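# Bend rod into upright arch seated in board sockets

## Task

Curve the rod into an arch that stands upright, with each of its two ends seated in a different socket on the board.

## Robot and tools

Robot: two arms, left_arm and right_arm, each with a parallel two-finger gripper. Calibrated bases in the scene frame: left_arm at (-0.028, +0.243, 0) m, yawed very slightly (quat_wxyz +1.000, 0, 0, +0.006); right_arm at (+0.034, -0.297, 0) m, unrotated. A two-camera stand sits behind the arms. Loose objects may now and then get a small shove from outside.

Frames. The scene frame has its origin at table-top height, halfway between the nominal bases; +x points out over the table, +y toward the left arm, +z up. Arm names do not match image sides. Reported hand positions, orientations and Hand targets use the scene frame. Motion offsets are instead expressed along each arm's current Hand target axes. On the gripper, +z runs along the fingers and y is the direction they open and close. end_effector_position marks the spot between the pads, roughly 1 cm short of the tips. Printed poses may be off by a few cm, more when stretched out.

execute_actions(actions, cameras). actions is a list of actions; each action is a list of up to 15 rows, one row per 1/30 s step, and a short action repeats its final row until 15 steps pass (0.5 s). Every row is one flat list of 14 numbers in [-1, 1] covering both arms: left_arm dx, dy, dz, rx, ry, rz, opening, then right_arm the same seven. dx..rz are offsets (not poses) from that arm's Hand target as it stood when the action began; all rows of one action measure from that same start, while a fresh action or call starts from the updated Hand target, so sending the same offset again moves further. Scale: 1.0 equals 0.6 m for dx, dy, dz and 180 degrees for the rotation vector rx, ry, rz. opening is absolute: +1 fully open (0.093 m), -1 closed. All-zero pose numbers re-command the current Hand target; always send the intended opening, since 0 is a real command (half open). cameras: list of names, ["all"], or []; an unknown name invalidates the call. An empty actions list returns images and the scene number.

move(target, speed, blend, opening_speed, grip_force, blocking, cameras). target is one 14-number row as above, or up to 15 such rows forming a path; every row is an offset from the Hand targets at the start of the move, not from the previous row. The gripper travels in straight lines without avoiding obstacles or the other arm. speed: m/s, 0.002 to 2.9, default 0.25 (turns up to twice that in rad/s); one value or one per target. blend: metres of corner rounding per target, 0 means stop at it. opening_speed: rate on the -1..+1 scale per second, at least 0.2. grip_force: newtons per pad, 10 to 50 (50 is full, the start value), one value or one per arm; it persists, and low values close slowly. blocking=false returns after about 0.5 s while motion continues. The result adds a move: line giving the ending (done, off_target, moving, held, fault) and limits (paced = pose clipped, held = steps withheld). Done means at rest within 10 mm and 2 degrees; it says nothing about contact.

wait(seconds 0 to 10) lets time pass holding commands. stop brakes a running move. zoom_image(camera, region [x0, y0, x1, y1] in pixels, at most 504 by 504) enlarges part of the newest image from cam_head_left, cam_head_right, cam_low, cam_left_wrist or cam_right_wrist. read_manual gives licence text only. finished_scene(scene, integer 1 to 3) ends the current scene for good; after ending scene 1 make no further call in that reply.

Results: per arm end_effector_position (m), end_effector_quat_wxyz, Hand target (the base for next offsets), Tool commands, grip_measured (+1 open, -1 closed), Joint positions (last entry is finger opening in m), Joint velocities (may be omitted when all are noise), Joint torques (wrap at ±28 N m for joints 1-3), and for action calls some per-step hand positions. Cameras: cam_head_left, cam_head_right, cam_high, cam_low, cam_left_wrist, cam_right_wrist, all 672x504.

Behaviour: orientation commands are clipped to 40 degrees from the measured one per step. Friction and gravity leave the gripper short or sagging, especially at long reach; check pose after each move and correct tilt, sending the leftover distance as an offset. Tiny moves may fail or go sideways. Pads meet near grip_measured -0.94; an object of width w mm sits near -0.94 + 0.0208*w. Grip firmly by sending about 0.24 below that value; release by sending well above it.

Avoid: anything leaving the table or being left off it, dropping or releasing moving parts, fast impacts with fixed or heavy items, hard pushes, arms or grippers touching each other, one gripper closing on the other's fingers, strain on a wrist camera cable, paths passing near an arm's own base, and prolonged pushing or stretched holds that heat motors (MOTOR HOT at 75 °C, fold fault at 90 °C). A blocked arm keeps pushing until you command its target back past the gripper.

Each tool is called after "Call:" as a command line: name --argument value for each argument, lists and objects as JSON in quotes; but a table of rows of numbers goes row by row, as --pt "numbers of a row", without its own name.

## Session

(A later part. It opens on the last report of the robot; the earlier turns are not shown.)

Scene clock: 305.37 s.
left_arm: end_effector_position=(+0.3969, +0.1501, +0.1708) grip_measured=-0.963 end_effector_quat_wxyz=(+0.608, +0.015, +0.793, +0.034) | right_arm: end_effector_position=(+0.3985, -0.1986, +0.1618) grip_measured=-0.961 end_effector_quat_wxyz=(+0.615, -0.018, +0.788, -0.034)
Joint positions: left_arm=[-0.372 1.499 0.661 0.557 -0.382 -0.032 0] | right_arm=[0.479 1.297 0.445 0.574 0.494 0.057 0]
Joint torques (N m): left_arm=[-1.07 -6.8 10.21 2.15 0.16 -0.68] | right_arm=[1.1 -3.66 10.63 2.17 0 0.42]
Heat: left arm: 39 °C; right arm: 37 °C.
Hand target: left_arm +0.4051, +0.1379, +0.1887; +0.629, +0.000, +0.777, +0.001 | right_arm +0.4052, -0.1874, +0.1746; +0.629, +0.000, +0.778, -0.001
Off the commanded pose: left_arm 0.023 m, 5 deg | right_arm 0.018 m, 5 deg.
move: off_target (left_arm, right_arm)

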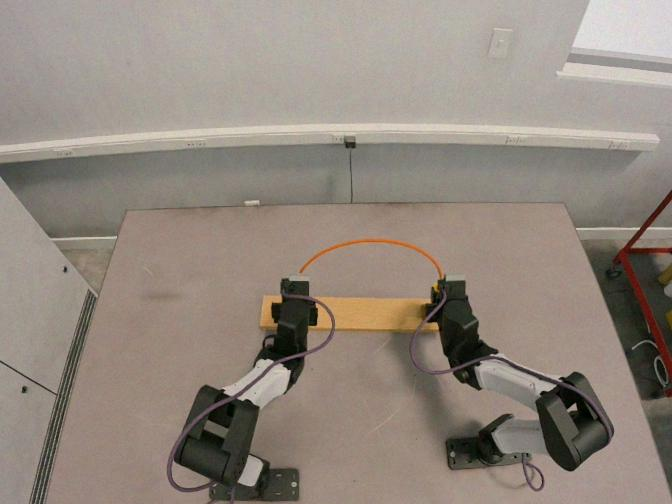

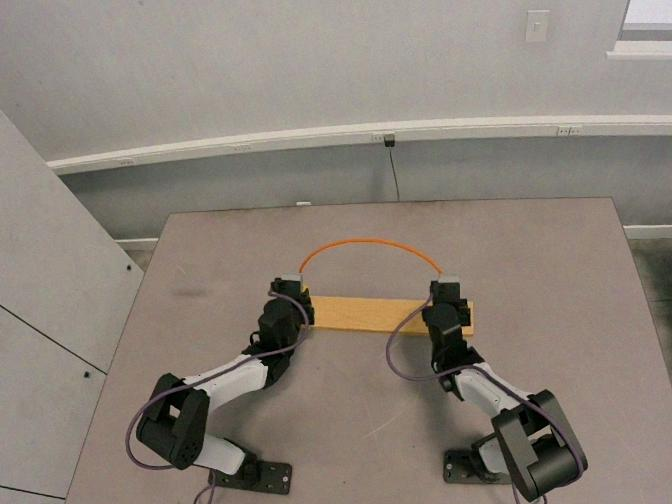

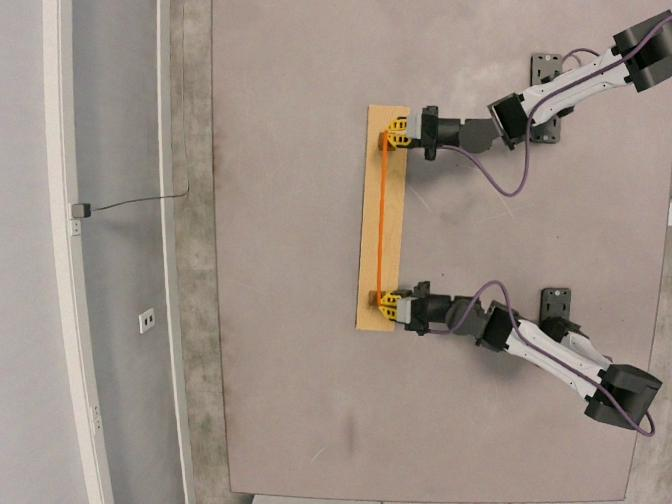

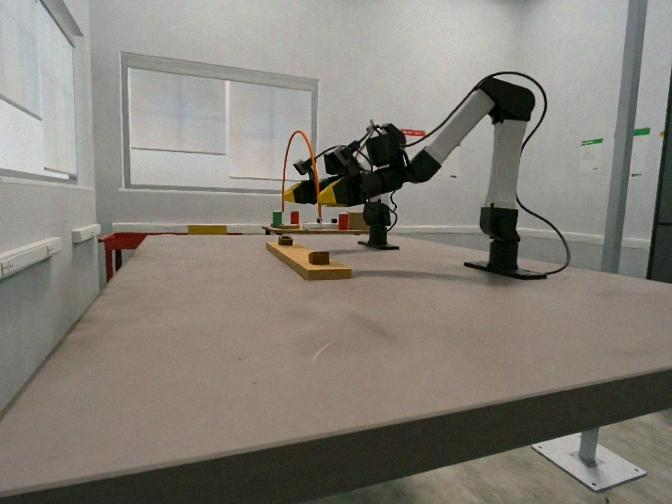

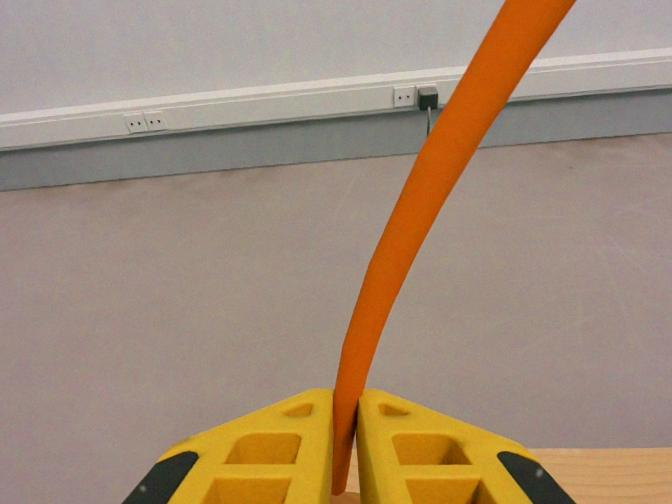

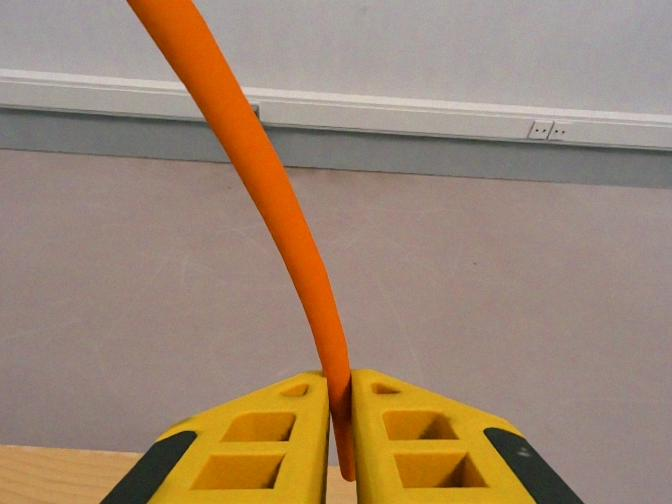

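Call:
move --target '[0.0897,0,0.0191,0,0,0,-1,0.0921,0,0.0076,0,0,0,-1]' --cameras '["all"]' --speed 0.12

Call:
zoom_image --camera "cam_low" --region '[240, 130, 440, 290]'

Call:
zoom_image --camera "cam_high" --region '[360, 115, 420, 165]'

Call:
zoom_image --camera "cam_high" --region '[350, 275, 410, 325]'

Scene clock: 315.77 s.
left_arm: end_effector_position=(+0.4043, +0.1476, +0.1290) grip_measured=-0.963 end_effector_quat_wxyz=(+0.616, +0.010, +0.787, +0.030) | right_arm: end_effector_position=(+0.3986, -0.1960, +0.1176) grip_measured=-0.961 end_effector_quat_wxyz=(+0.619, -0.011, +0.785, -0.030)
Joint positions: left_arm=[-0.372 1.677 0.596 0.821 -0.383 -0.037 0] | right_arm=[0.491 1.507 0.347 0.893 0.509 0.071 0]
Joint torques (N m): left_arm=[-1.06 -7.43 5.5 2.33 0.17 -0.6] | right_arm=[1.28 -4.46 5.83 2.38 -0.02 0.34]
Heat: left arm: 41 °C; right arm: 39 °C.
Hand target: left_arm +0.4051, +0.1379, +0.1335; +0.629, +0.000, +0.778, +0.001 | right_arm +0.3980, -0.1876, +0.1195; +0.629, +0.000, +0.778, -0.001
Off the commanded pose: left_arm 0.011 m, 4 deg | right_arm 0.009 m, 4 deg.
move: off_target (left_arm, right_arm)

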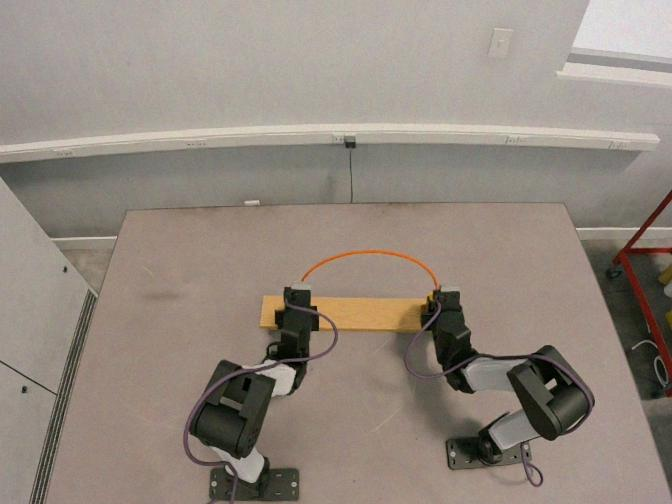

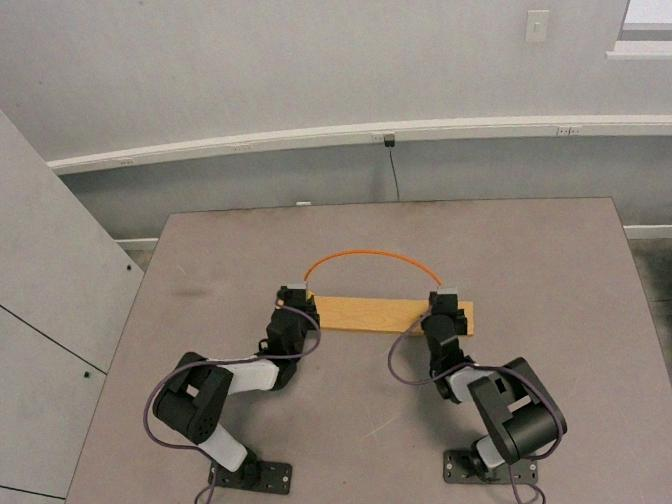

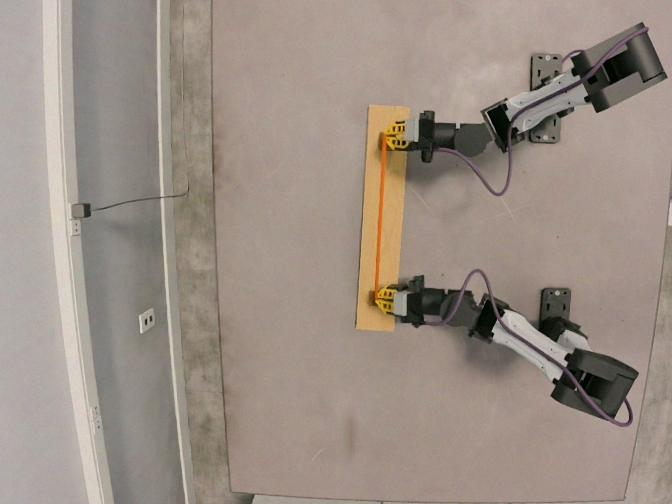

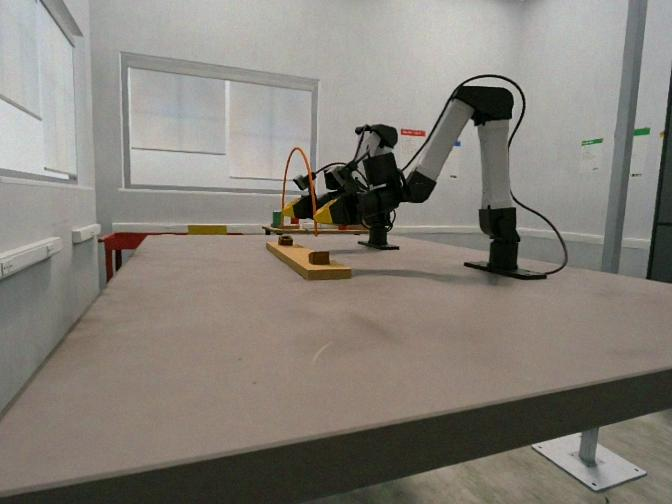

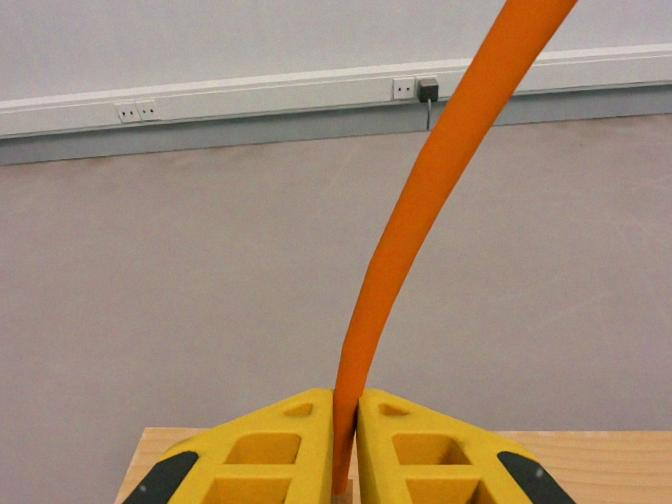

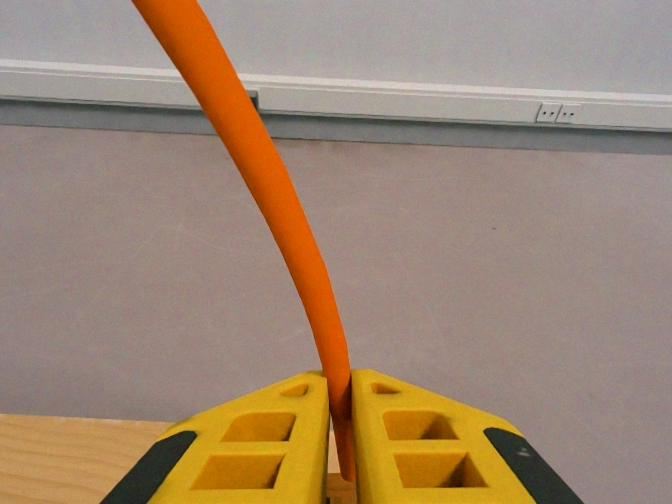

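Scaled by 2.520 from the camera's 672x504 image, which has a finer 960x720 frame.

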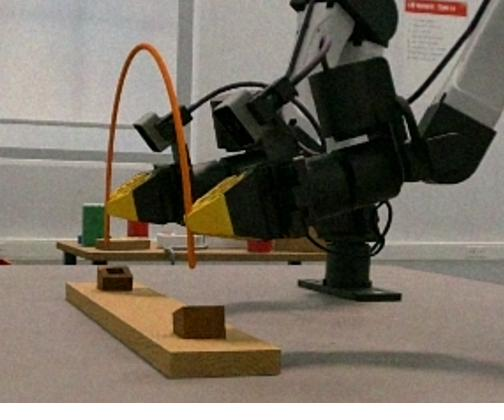

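Scaled by 8.400 from the camera's 672x504 image, which has a finer 960x720 frame.

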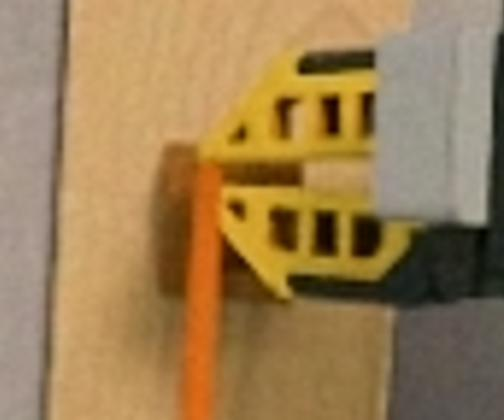

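Scaled by 8.400 from the camera's 672x504 image, which has a finer 960x720 frame.

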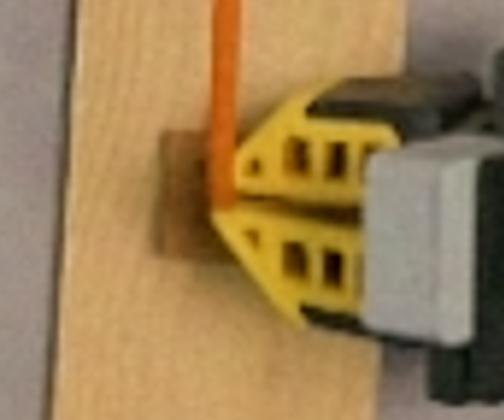

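Call:
zoom_image --camera "cam_left_wrist" --region '[300, 430, 390, 504]'

Call:
zoom_image --camera "cam_right_wrist" --region '[300, 430, 390, 504]'

Scaled by 5.600 from the camera's 672x504 image, which has a finer 960x720 frame.

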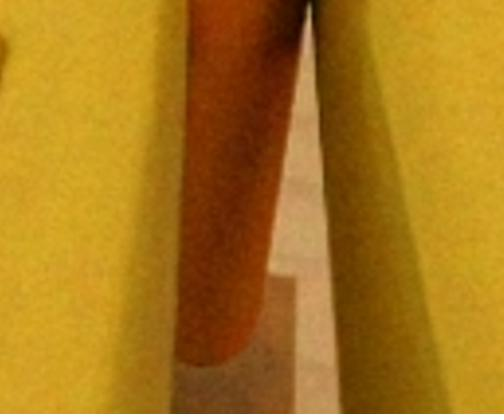

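Scaled by 5.600 from the camera's 672x504 image, which has a finer 960x720 frame.

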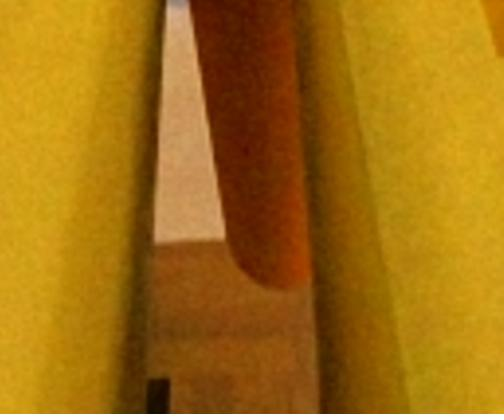

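Call:
move --target '[0.0265,0.0083,-0.0047,0,0,0,-1,0.028,0.0167,-0.0112,0,0,0,-1]' --cameras '["all"]' --speed 0.08

Call:
zoom_image --camera "cam_low" --region '[260, 190, 360, 290]'

Call:
zoom_image --camera "cam_left_wrist" --region '[300, 430, 390, 504]'

Call:
zoom_image --camera "cam_right_wrist" --region '[300, 430, 390, 504]'

Call:
zoom_image --camera "cam_head_left" --region '[250, 230, 480, 340]'

Call:
zoom_image --camera "cam_head_right" --region '[250, 230, 480, 340]'

Scene clock: 338.20 s.
left_arm: end_effector_position=(+0.3983, +0.1499, +0.1145) grip_measured=-0.963 end_effector_quat_wxyz=(+0.617, +0.010, +0.786, +0.030) | right_arm: end_effector_position=(+0.3888, -0.1870, +0.1024) grip_measured=-0.961 end_effector_quat_wxyz=(+0.619, -0.010, +0.784, -0.033)
Joint positions: left_arm=[-0.372 1.715 0.549 0.91 -0.383 -0.037 0] | right_arm=[0.552 1.579 0.312 0.988 0.574 0.087 0]
Joint torques (N m): left_arm=[-0.39 -7.5 4.85 2.3 0.24 -0.58] | right_arm=[1.36 -4.64 5.34 2.35 -0.07 0.36]
Heat: left arm: 45 °C; right arm: 40 °C.
Hand target: left_arm +0.3990, +0.1429, +0.1185; +0.629, +0.000, +0.778, +0.001 | right_arm +0.3879, -0.1776, +0.1045; +0.629, +0.000, +0.778, -0.001
Off the commanded pose: left_arm 0.008 m, 4 deg | right_arm 0.010 m, 4 deg.
move: off_target (left_arm, right_arm)

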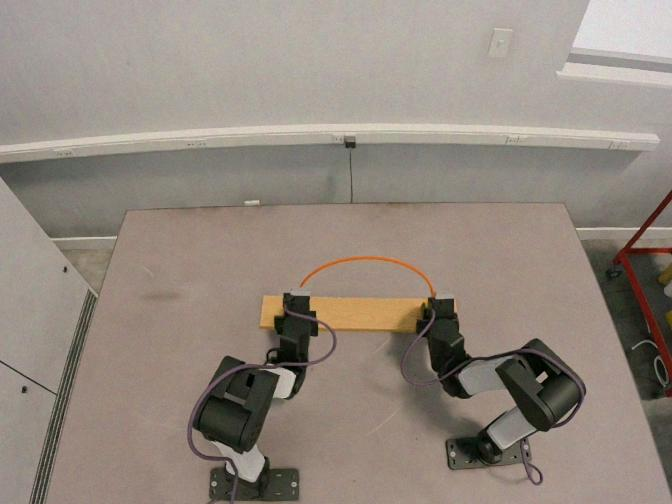

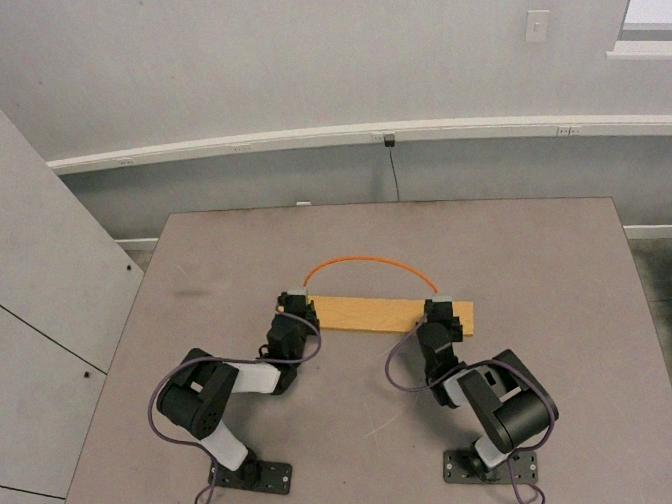

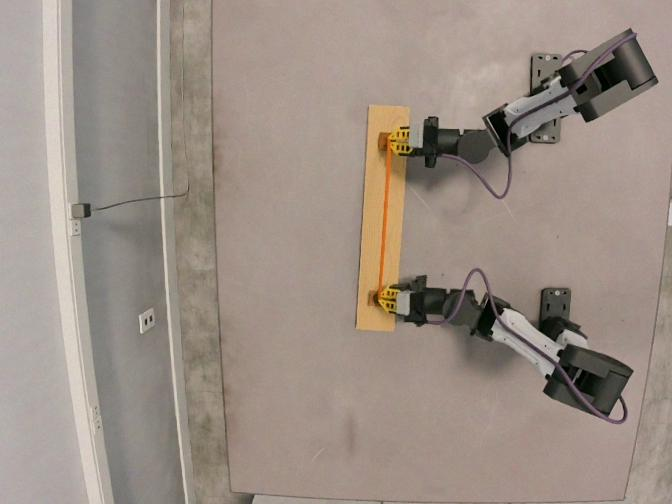

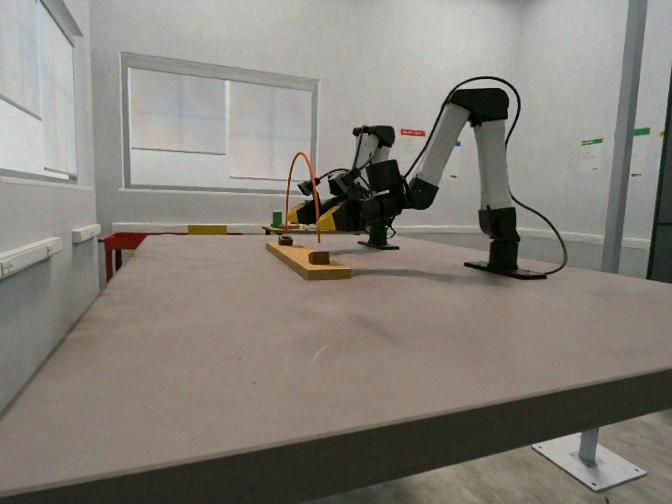

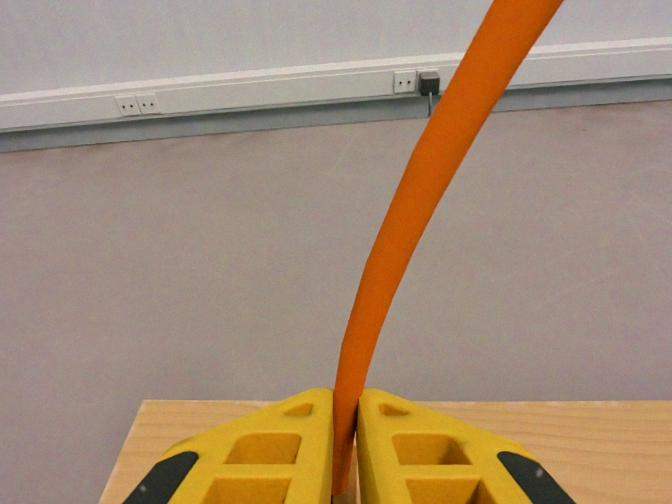

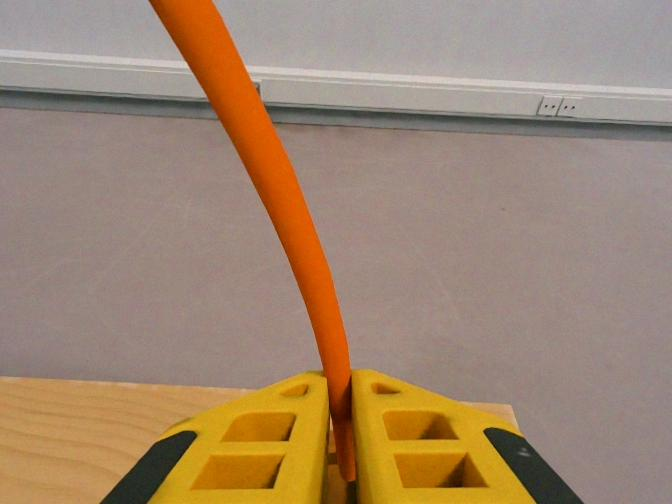

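Scaled by 5.040 from the camera's 672x504 image, which has a finer 960x720 frame.

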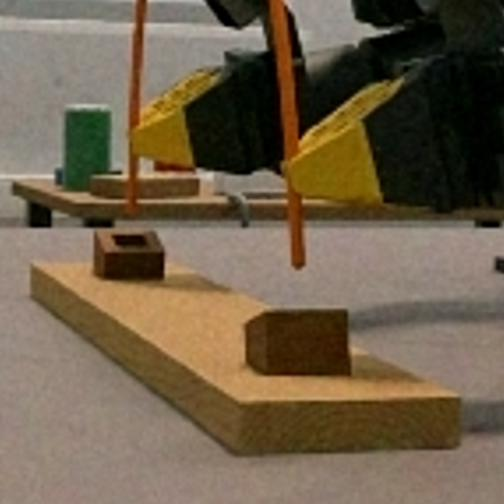

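Scaled by 5.600 from the camera's 672x504 image, which has a finer 960x720 frame.

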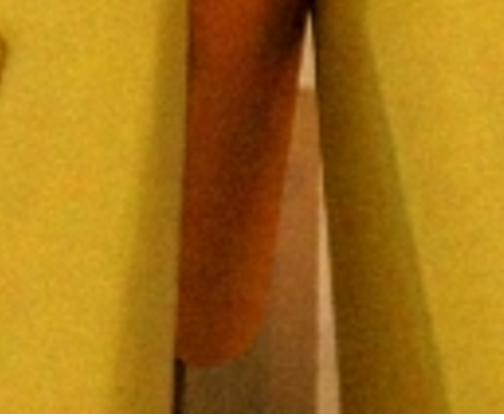

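Scaled by 5.600 from the camera's 672x504 image, which has a finer 960x720 frame.

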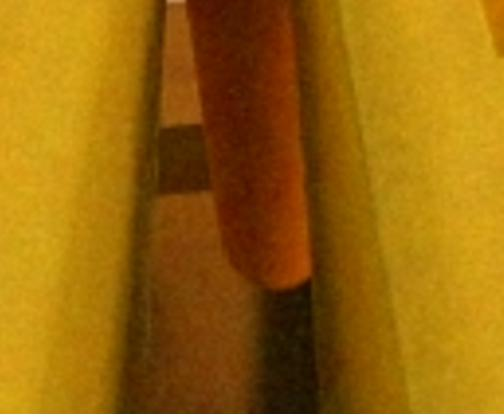

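Scaled by 2.191 from the camera's 672x504 image, which has a finer 960x720 frame.

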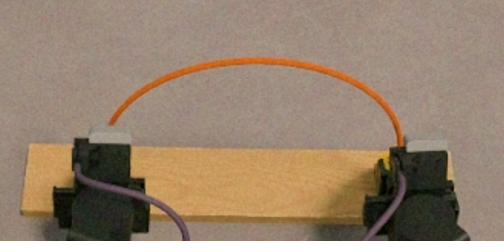

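Scaled by 2.191 from the camera's 672x504 image, which has a finer 960x720 frame.

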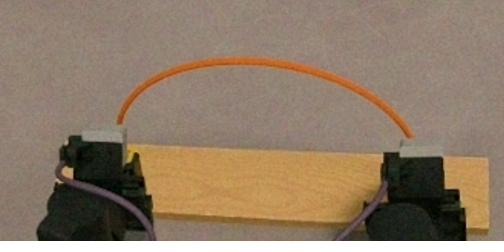

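Call:
move --target '[0.0185,0.005,0.009,0,0,0,-1,0.0195,0.005,0.0042,0,0,0,-1]' --cameras '["all"]' --speed 0.06

Call:
zoom_image --camera "cam_low" --region '[260, 190, 360, 290]'

Call:
zoom_image --camera "cam_left_wrist" --region '[300, 430, 390, 504]'

Call:
zoom_image --camera "cam_right_wrist" --region '[300, 430, 390, 504]'

Call:
zoom_image --camera "cam_high" --region '[360, 115, 420, 165]'

Call:
zoom_image --camera "cam_high" --region '[350, 275, 410, 325]'

Scene clock: 353.50 s.
left_arm: end_effector_position=(+0.4008, +0.1530, +0.1027) grip_measured=-0.963 end_effector_quat_wxyz=(+0.618, +0.006, +0.786, +0.032) | right_arm: end_effector_position=(+0.3890, -0.1837, +0.0903) grip_measured=-0.961 end_effector_quat_wxyz=(+0.619, -0.010, +0.785, -0.033)
Joint positions: left_arm=[-0.363 1.774 0.542 0.976 -0.383 -0.037 0] | right_arm=[0.563 1.661 0.305 1.076 0.585 0.092 0]
Joint torques (N m): left_arm=[-0.05 -7.8 4.51 2.28 0.35 -0.54] | right_arm=[1.32 -4.97 4.9 2.37 -0.06 0.34]
Heat: left arm: 46 °C; right arm: 39 °C.
Hand target: left_arm +0.4019, +0.1460, +0.1066; +0.629, +0.000, +0.777, +0.001 | right_arm +0.3880, -0.1745, +0.0926; +0.629, +0.000, +0.778, -0.001
Off the commanded pose: left_arm 0.008 m, 4 deg | right_arm 0.009 m, 4 deg.
move: off_target (left_arm, right_arm)

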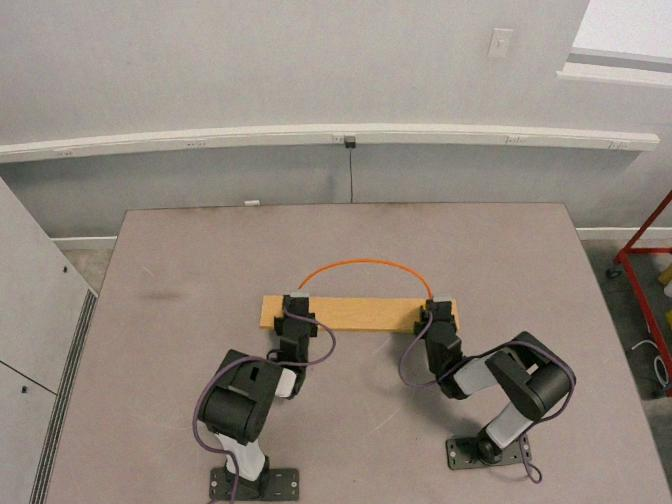

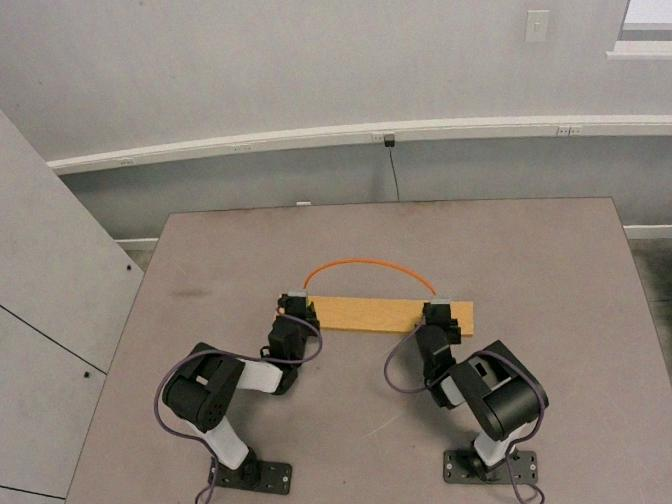

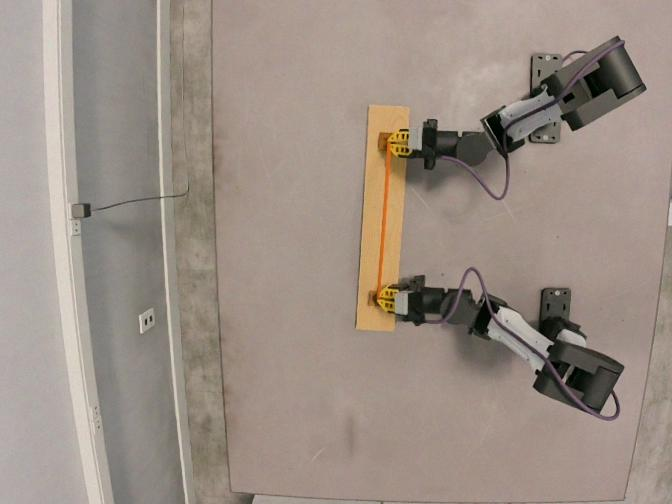

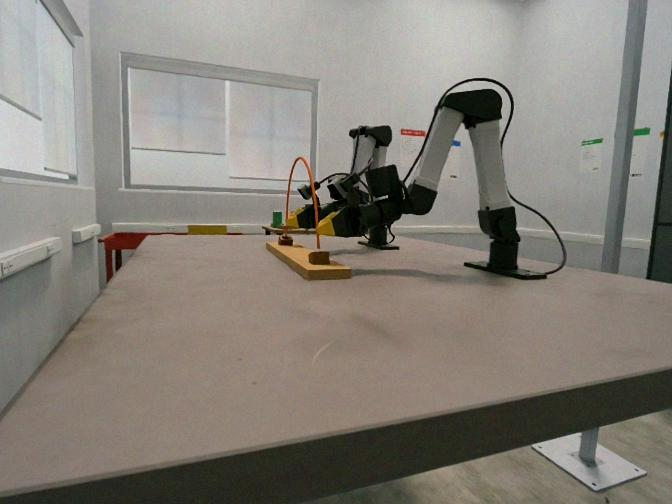

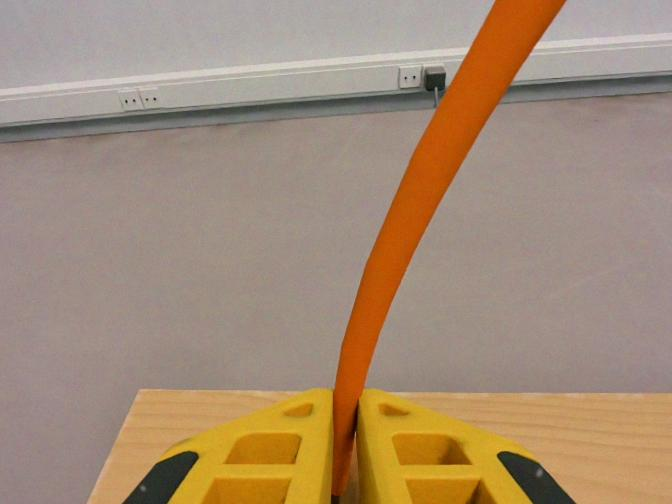

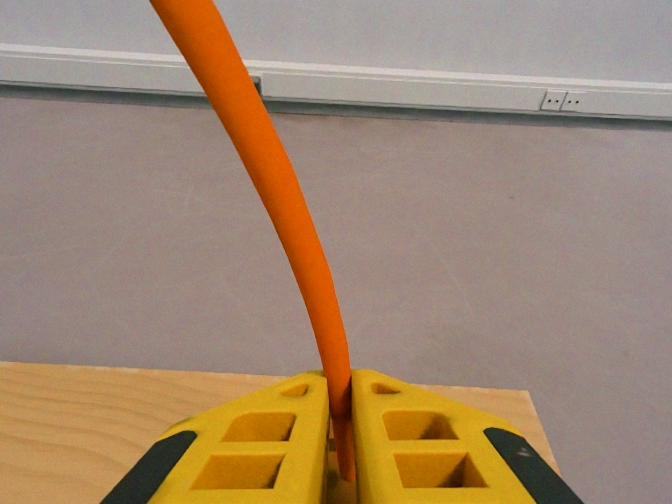

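Scaled by 5.040 from the camera's 672x504 image, which has a finer 960x720 frame.

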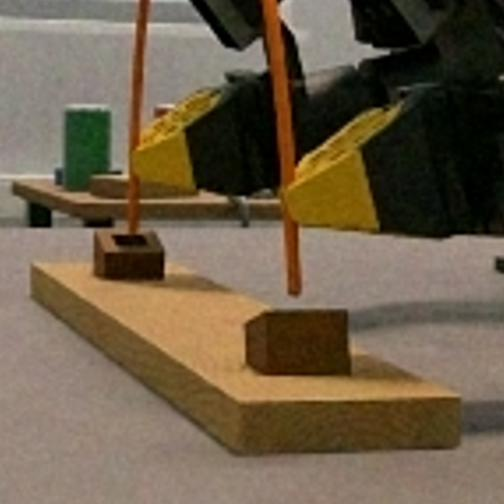

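Scaled by 5.600 from the camera's 672x504 image, which has a finer 960x720 frame.

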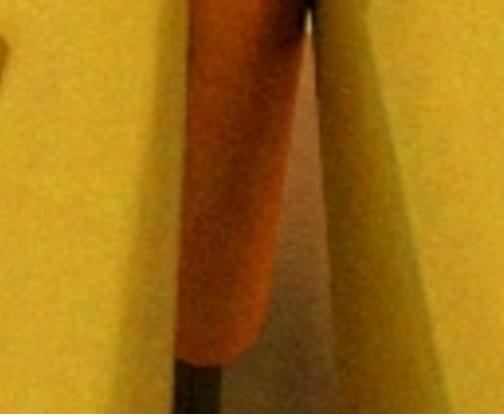

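Scaled by 5.600 from the camera's 672x504 image, which has a finer 960x720 frame.

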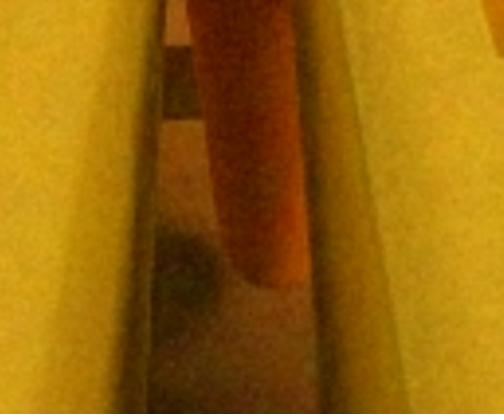

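Scaled by 8.400 from the camera's 672x504 image, which has a finer 960x720 frame.

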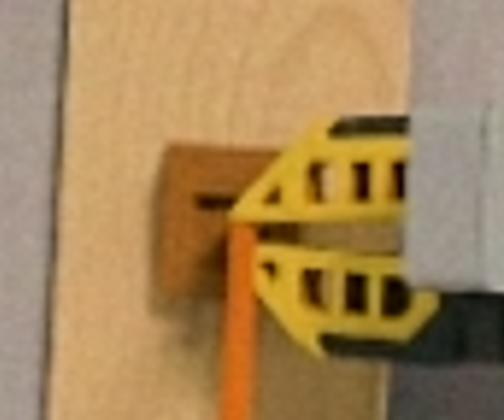

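Scaled by 8.400 from the camera's 672x504 image, which has a finer 960x720 frame.

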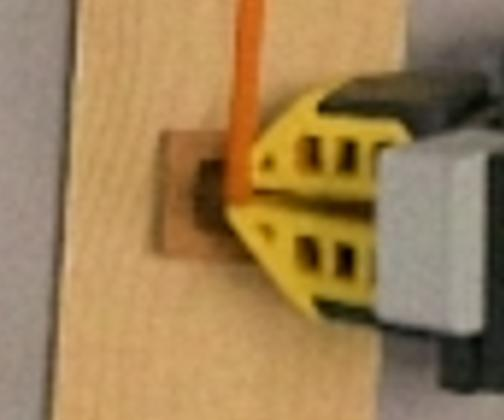

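Call:
move --target '[0.033,0,0.0053,0,0,0,-1,0.0323,0,0.0087,0,0,0,-1]' --cameras '["all"]' --speed 0.05

Call:
zoom_image --camera "cam_low" --region '[260, 190, 360, 290]'

Call:
zoom_image --camera "cam_left_wrist" --region '[300, 430, 390, 504]'

Call:
zoom_image --camera "cam_right_wrist" --region '[300, 430, 390, 504]'

Call:
zoom_image --camera "cam_high" --region '[360, 115, 420, 165]'

Call:
zoom_image --camera "cam_high" --region '[350, 275, 410, 325]'

Scene clock: 365.20 s.
left_arm: end_effector_position=(+0.4025, +0.1533, +0.0912) grip_measured=-0.963 end_effector_quat_wxyz=(+0.630, +0.001, +0.776, +0.030) | right_arm: end_effector_position=(+0.3926, -0.1816, +0.0773) grip_measured=-0.961 end_effector_quat_wxyz=(+0.630, -0.004, +0.776, -0.027)
Joint positions: left_arm=[-0.362 1.863 0.526 1.114 -0.387 -0.037 0] | right_arm=[0.563 1.802 0.3 1.252 0.586 0.093 0]
Joint torques (N m): left_arm=[-0.2 -7.58 3.63 2.07 0.37 -0.55] | right_arm=[1.11 -5.26 3.49 2.18 -0.1 0.32]
Heat: left arm: 47 °C; right arm: 40 °C.
Hand target: left_arm +0.4010, +0.1460, +0.0866; +0.629, +0.000, +0.777, +0.001 | right_arm +0.3889, -0.1746, +0.0725; +0.629, +0.000, +0.778, -0.001
Off the commanded pose: left_arm 0.009 m, 3 deg | right_arm 0.009 m, 3 deg.
move: off_target (left_arm, right_arm)

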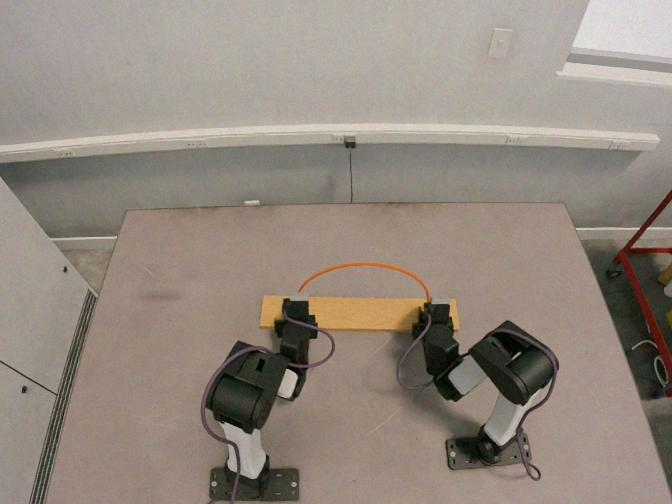

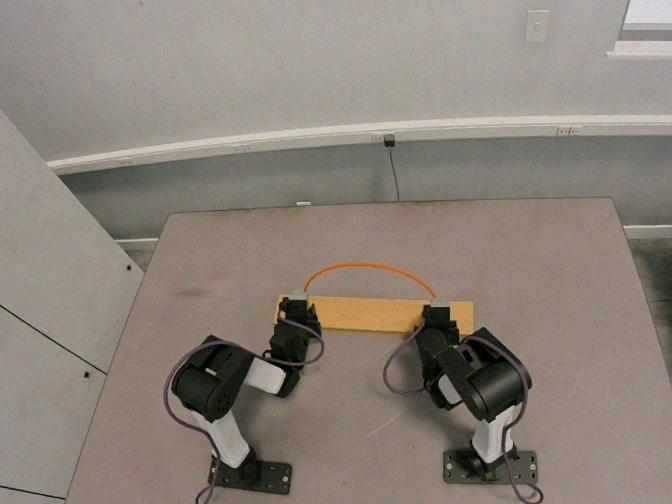

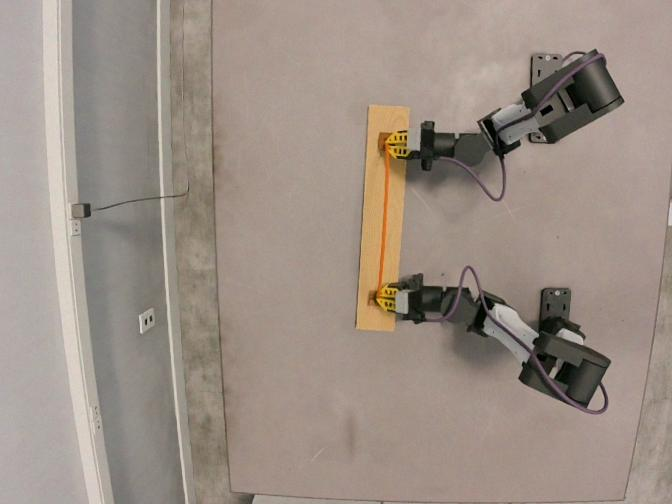

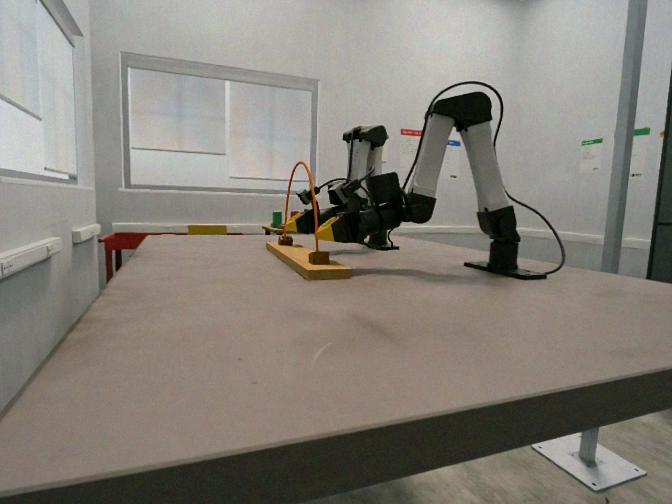

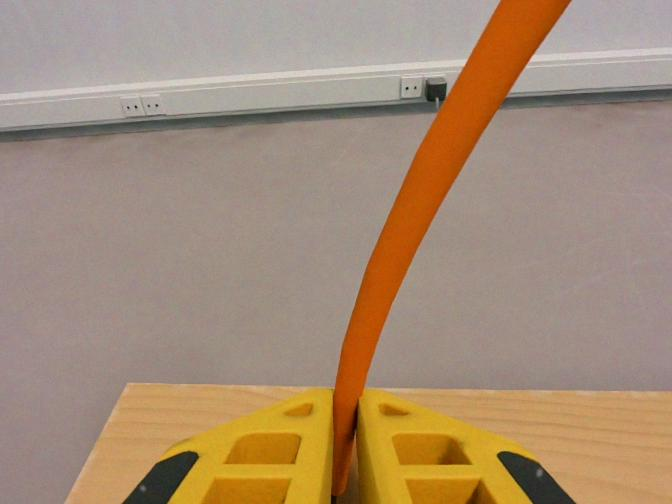

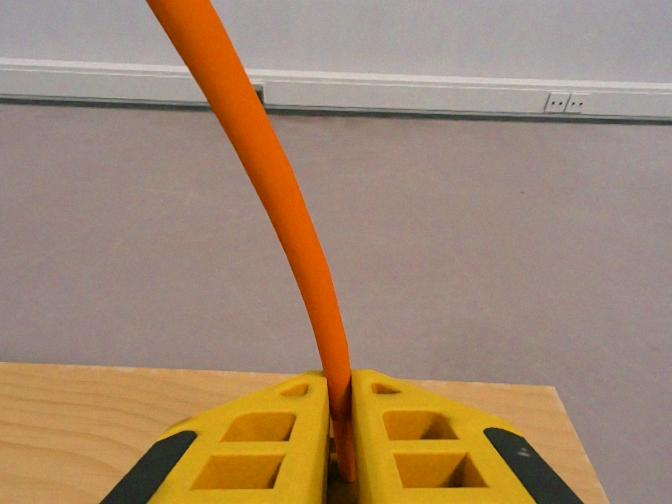

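Scaled by 5.040 from the camera's 672x504 image, which has a finer 960x720 frame.

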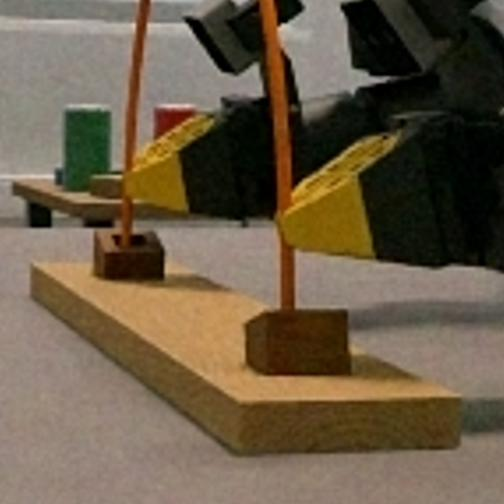

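Scaled by 5.600 from the camera's 672x504 image, which has a finer 960x720 frame.

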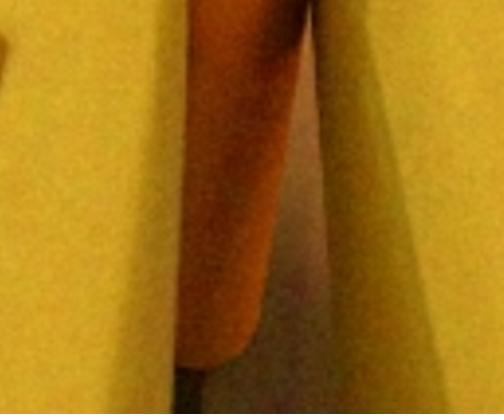

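Scaled by 5.600 from the camera's 672x504 image, which has a finer 960x720 frame.

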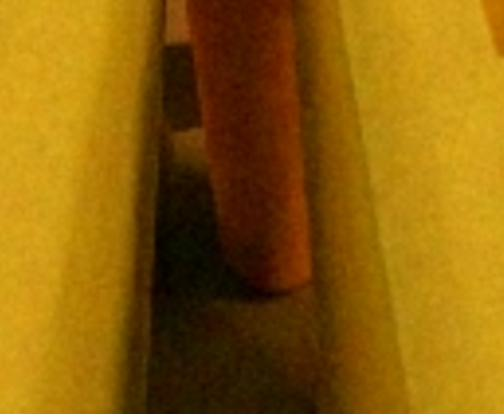

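Scaled by 8.400 from the camera's 672x504 image, which has a finer 960x720 frame.

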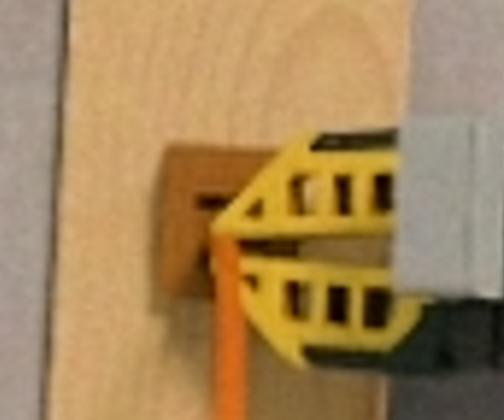

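Scaled by 8.400 from the camera's 672x504 image, which has a finer 960x720 frame.

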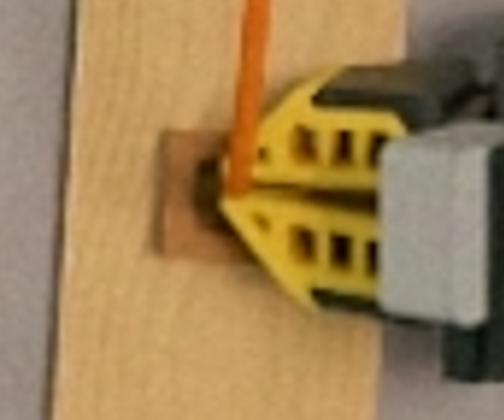

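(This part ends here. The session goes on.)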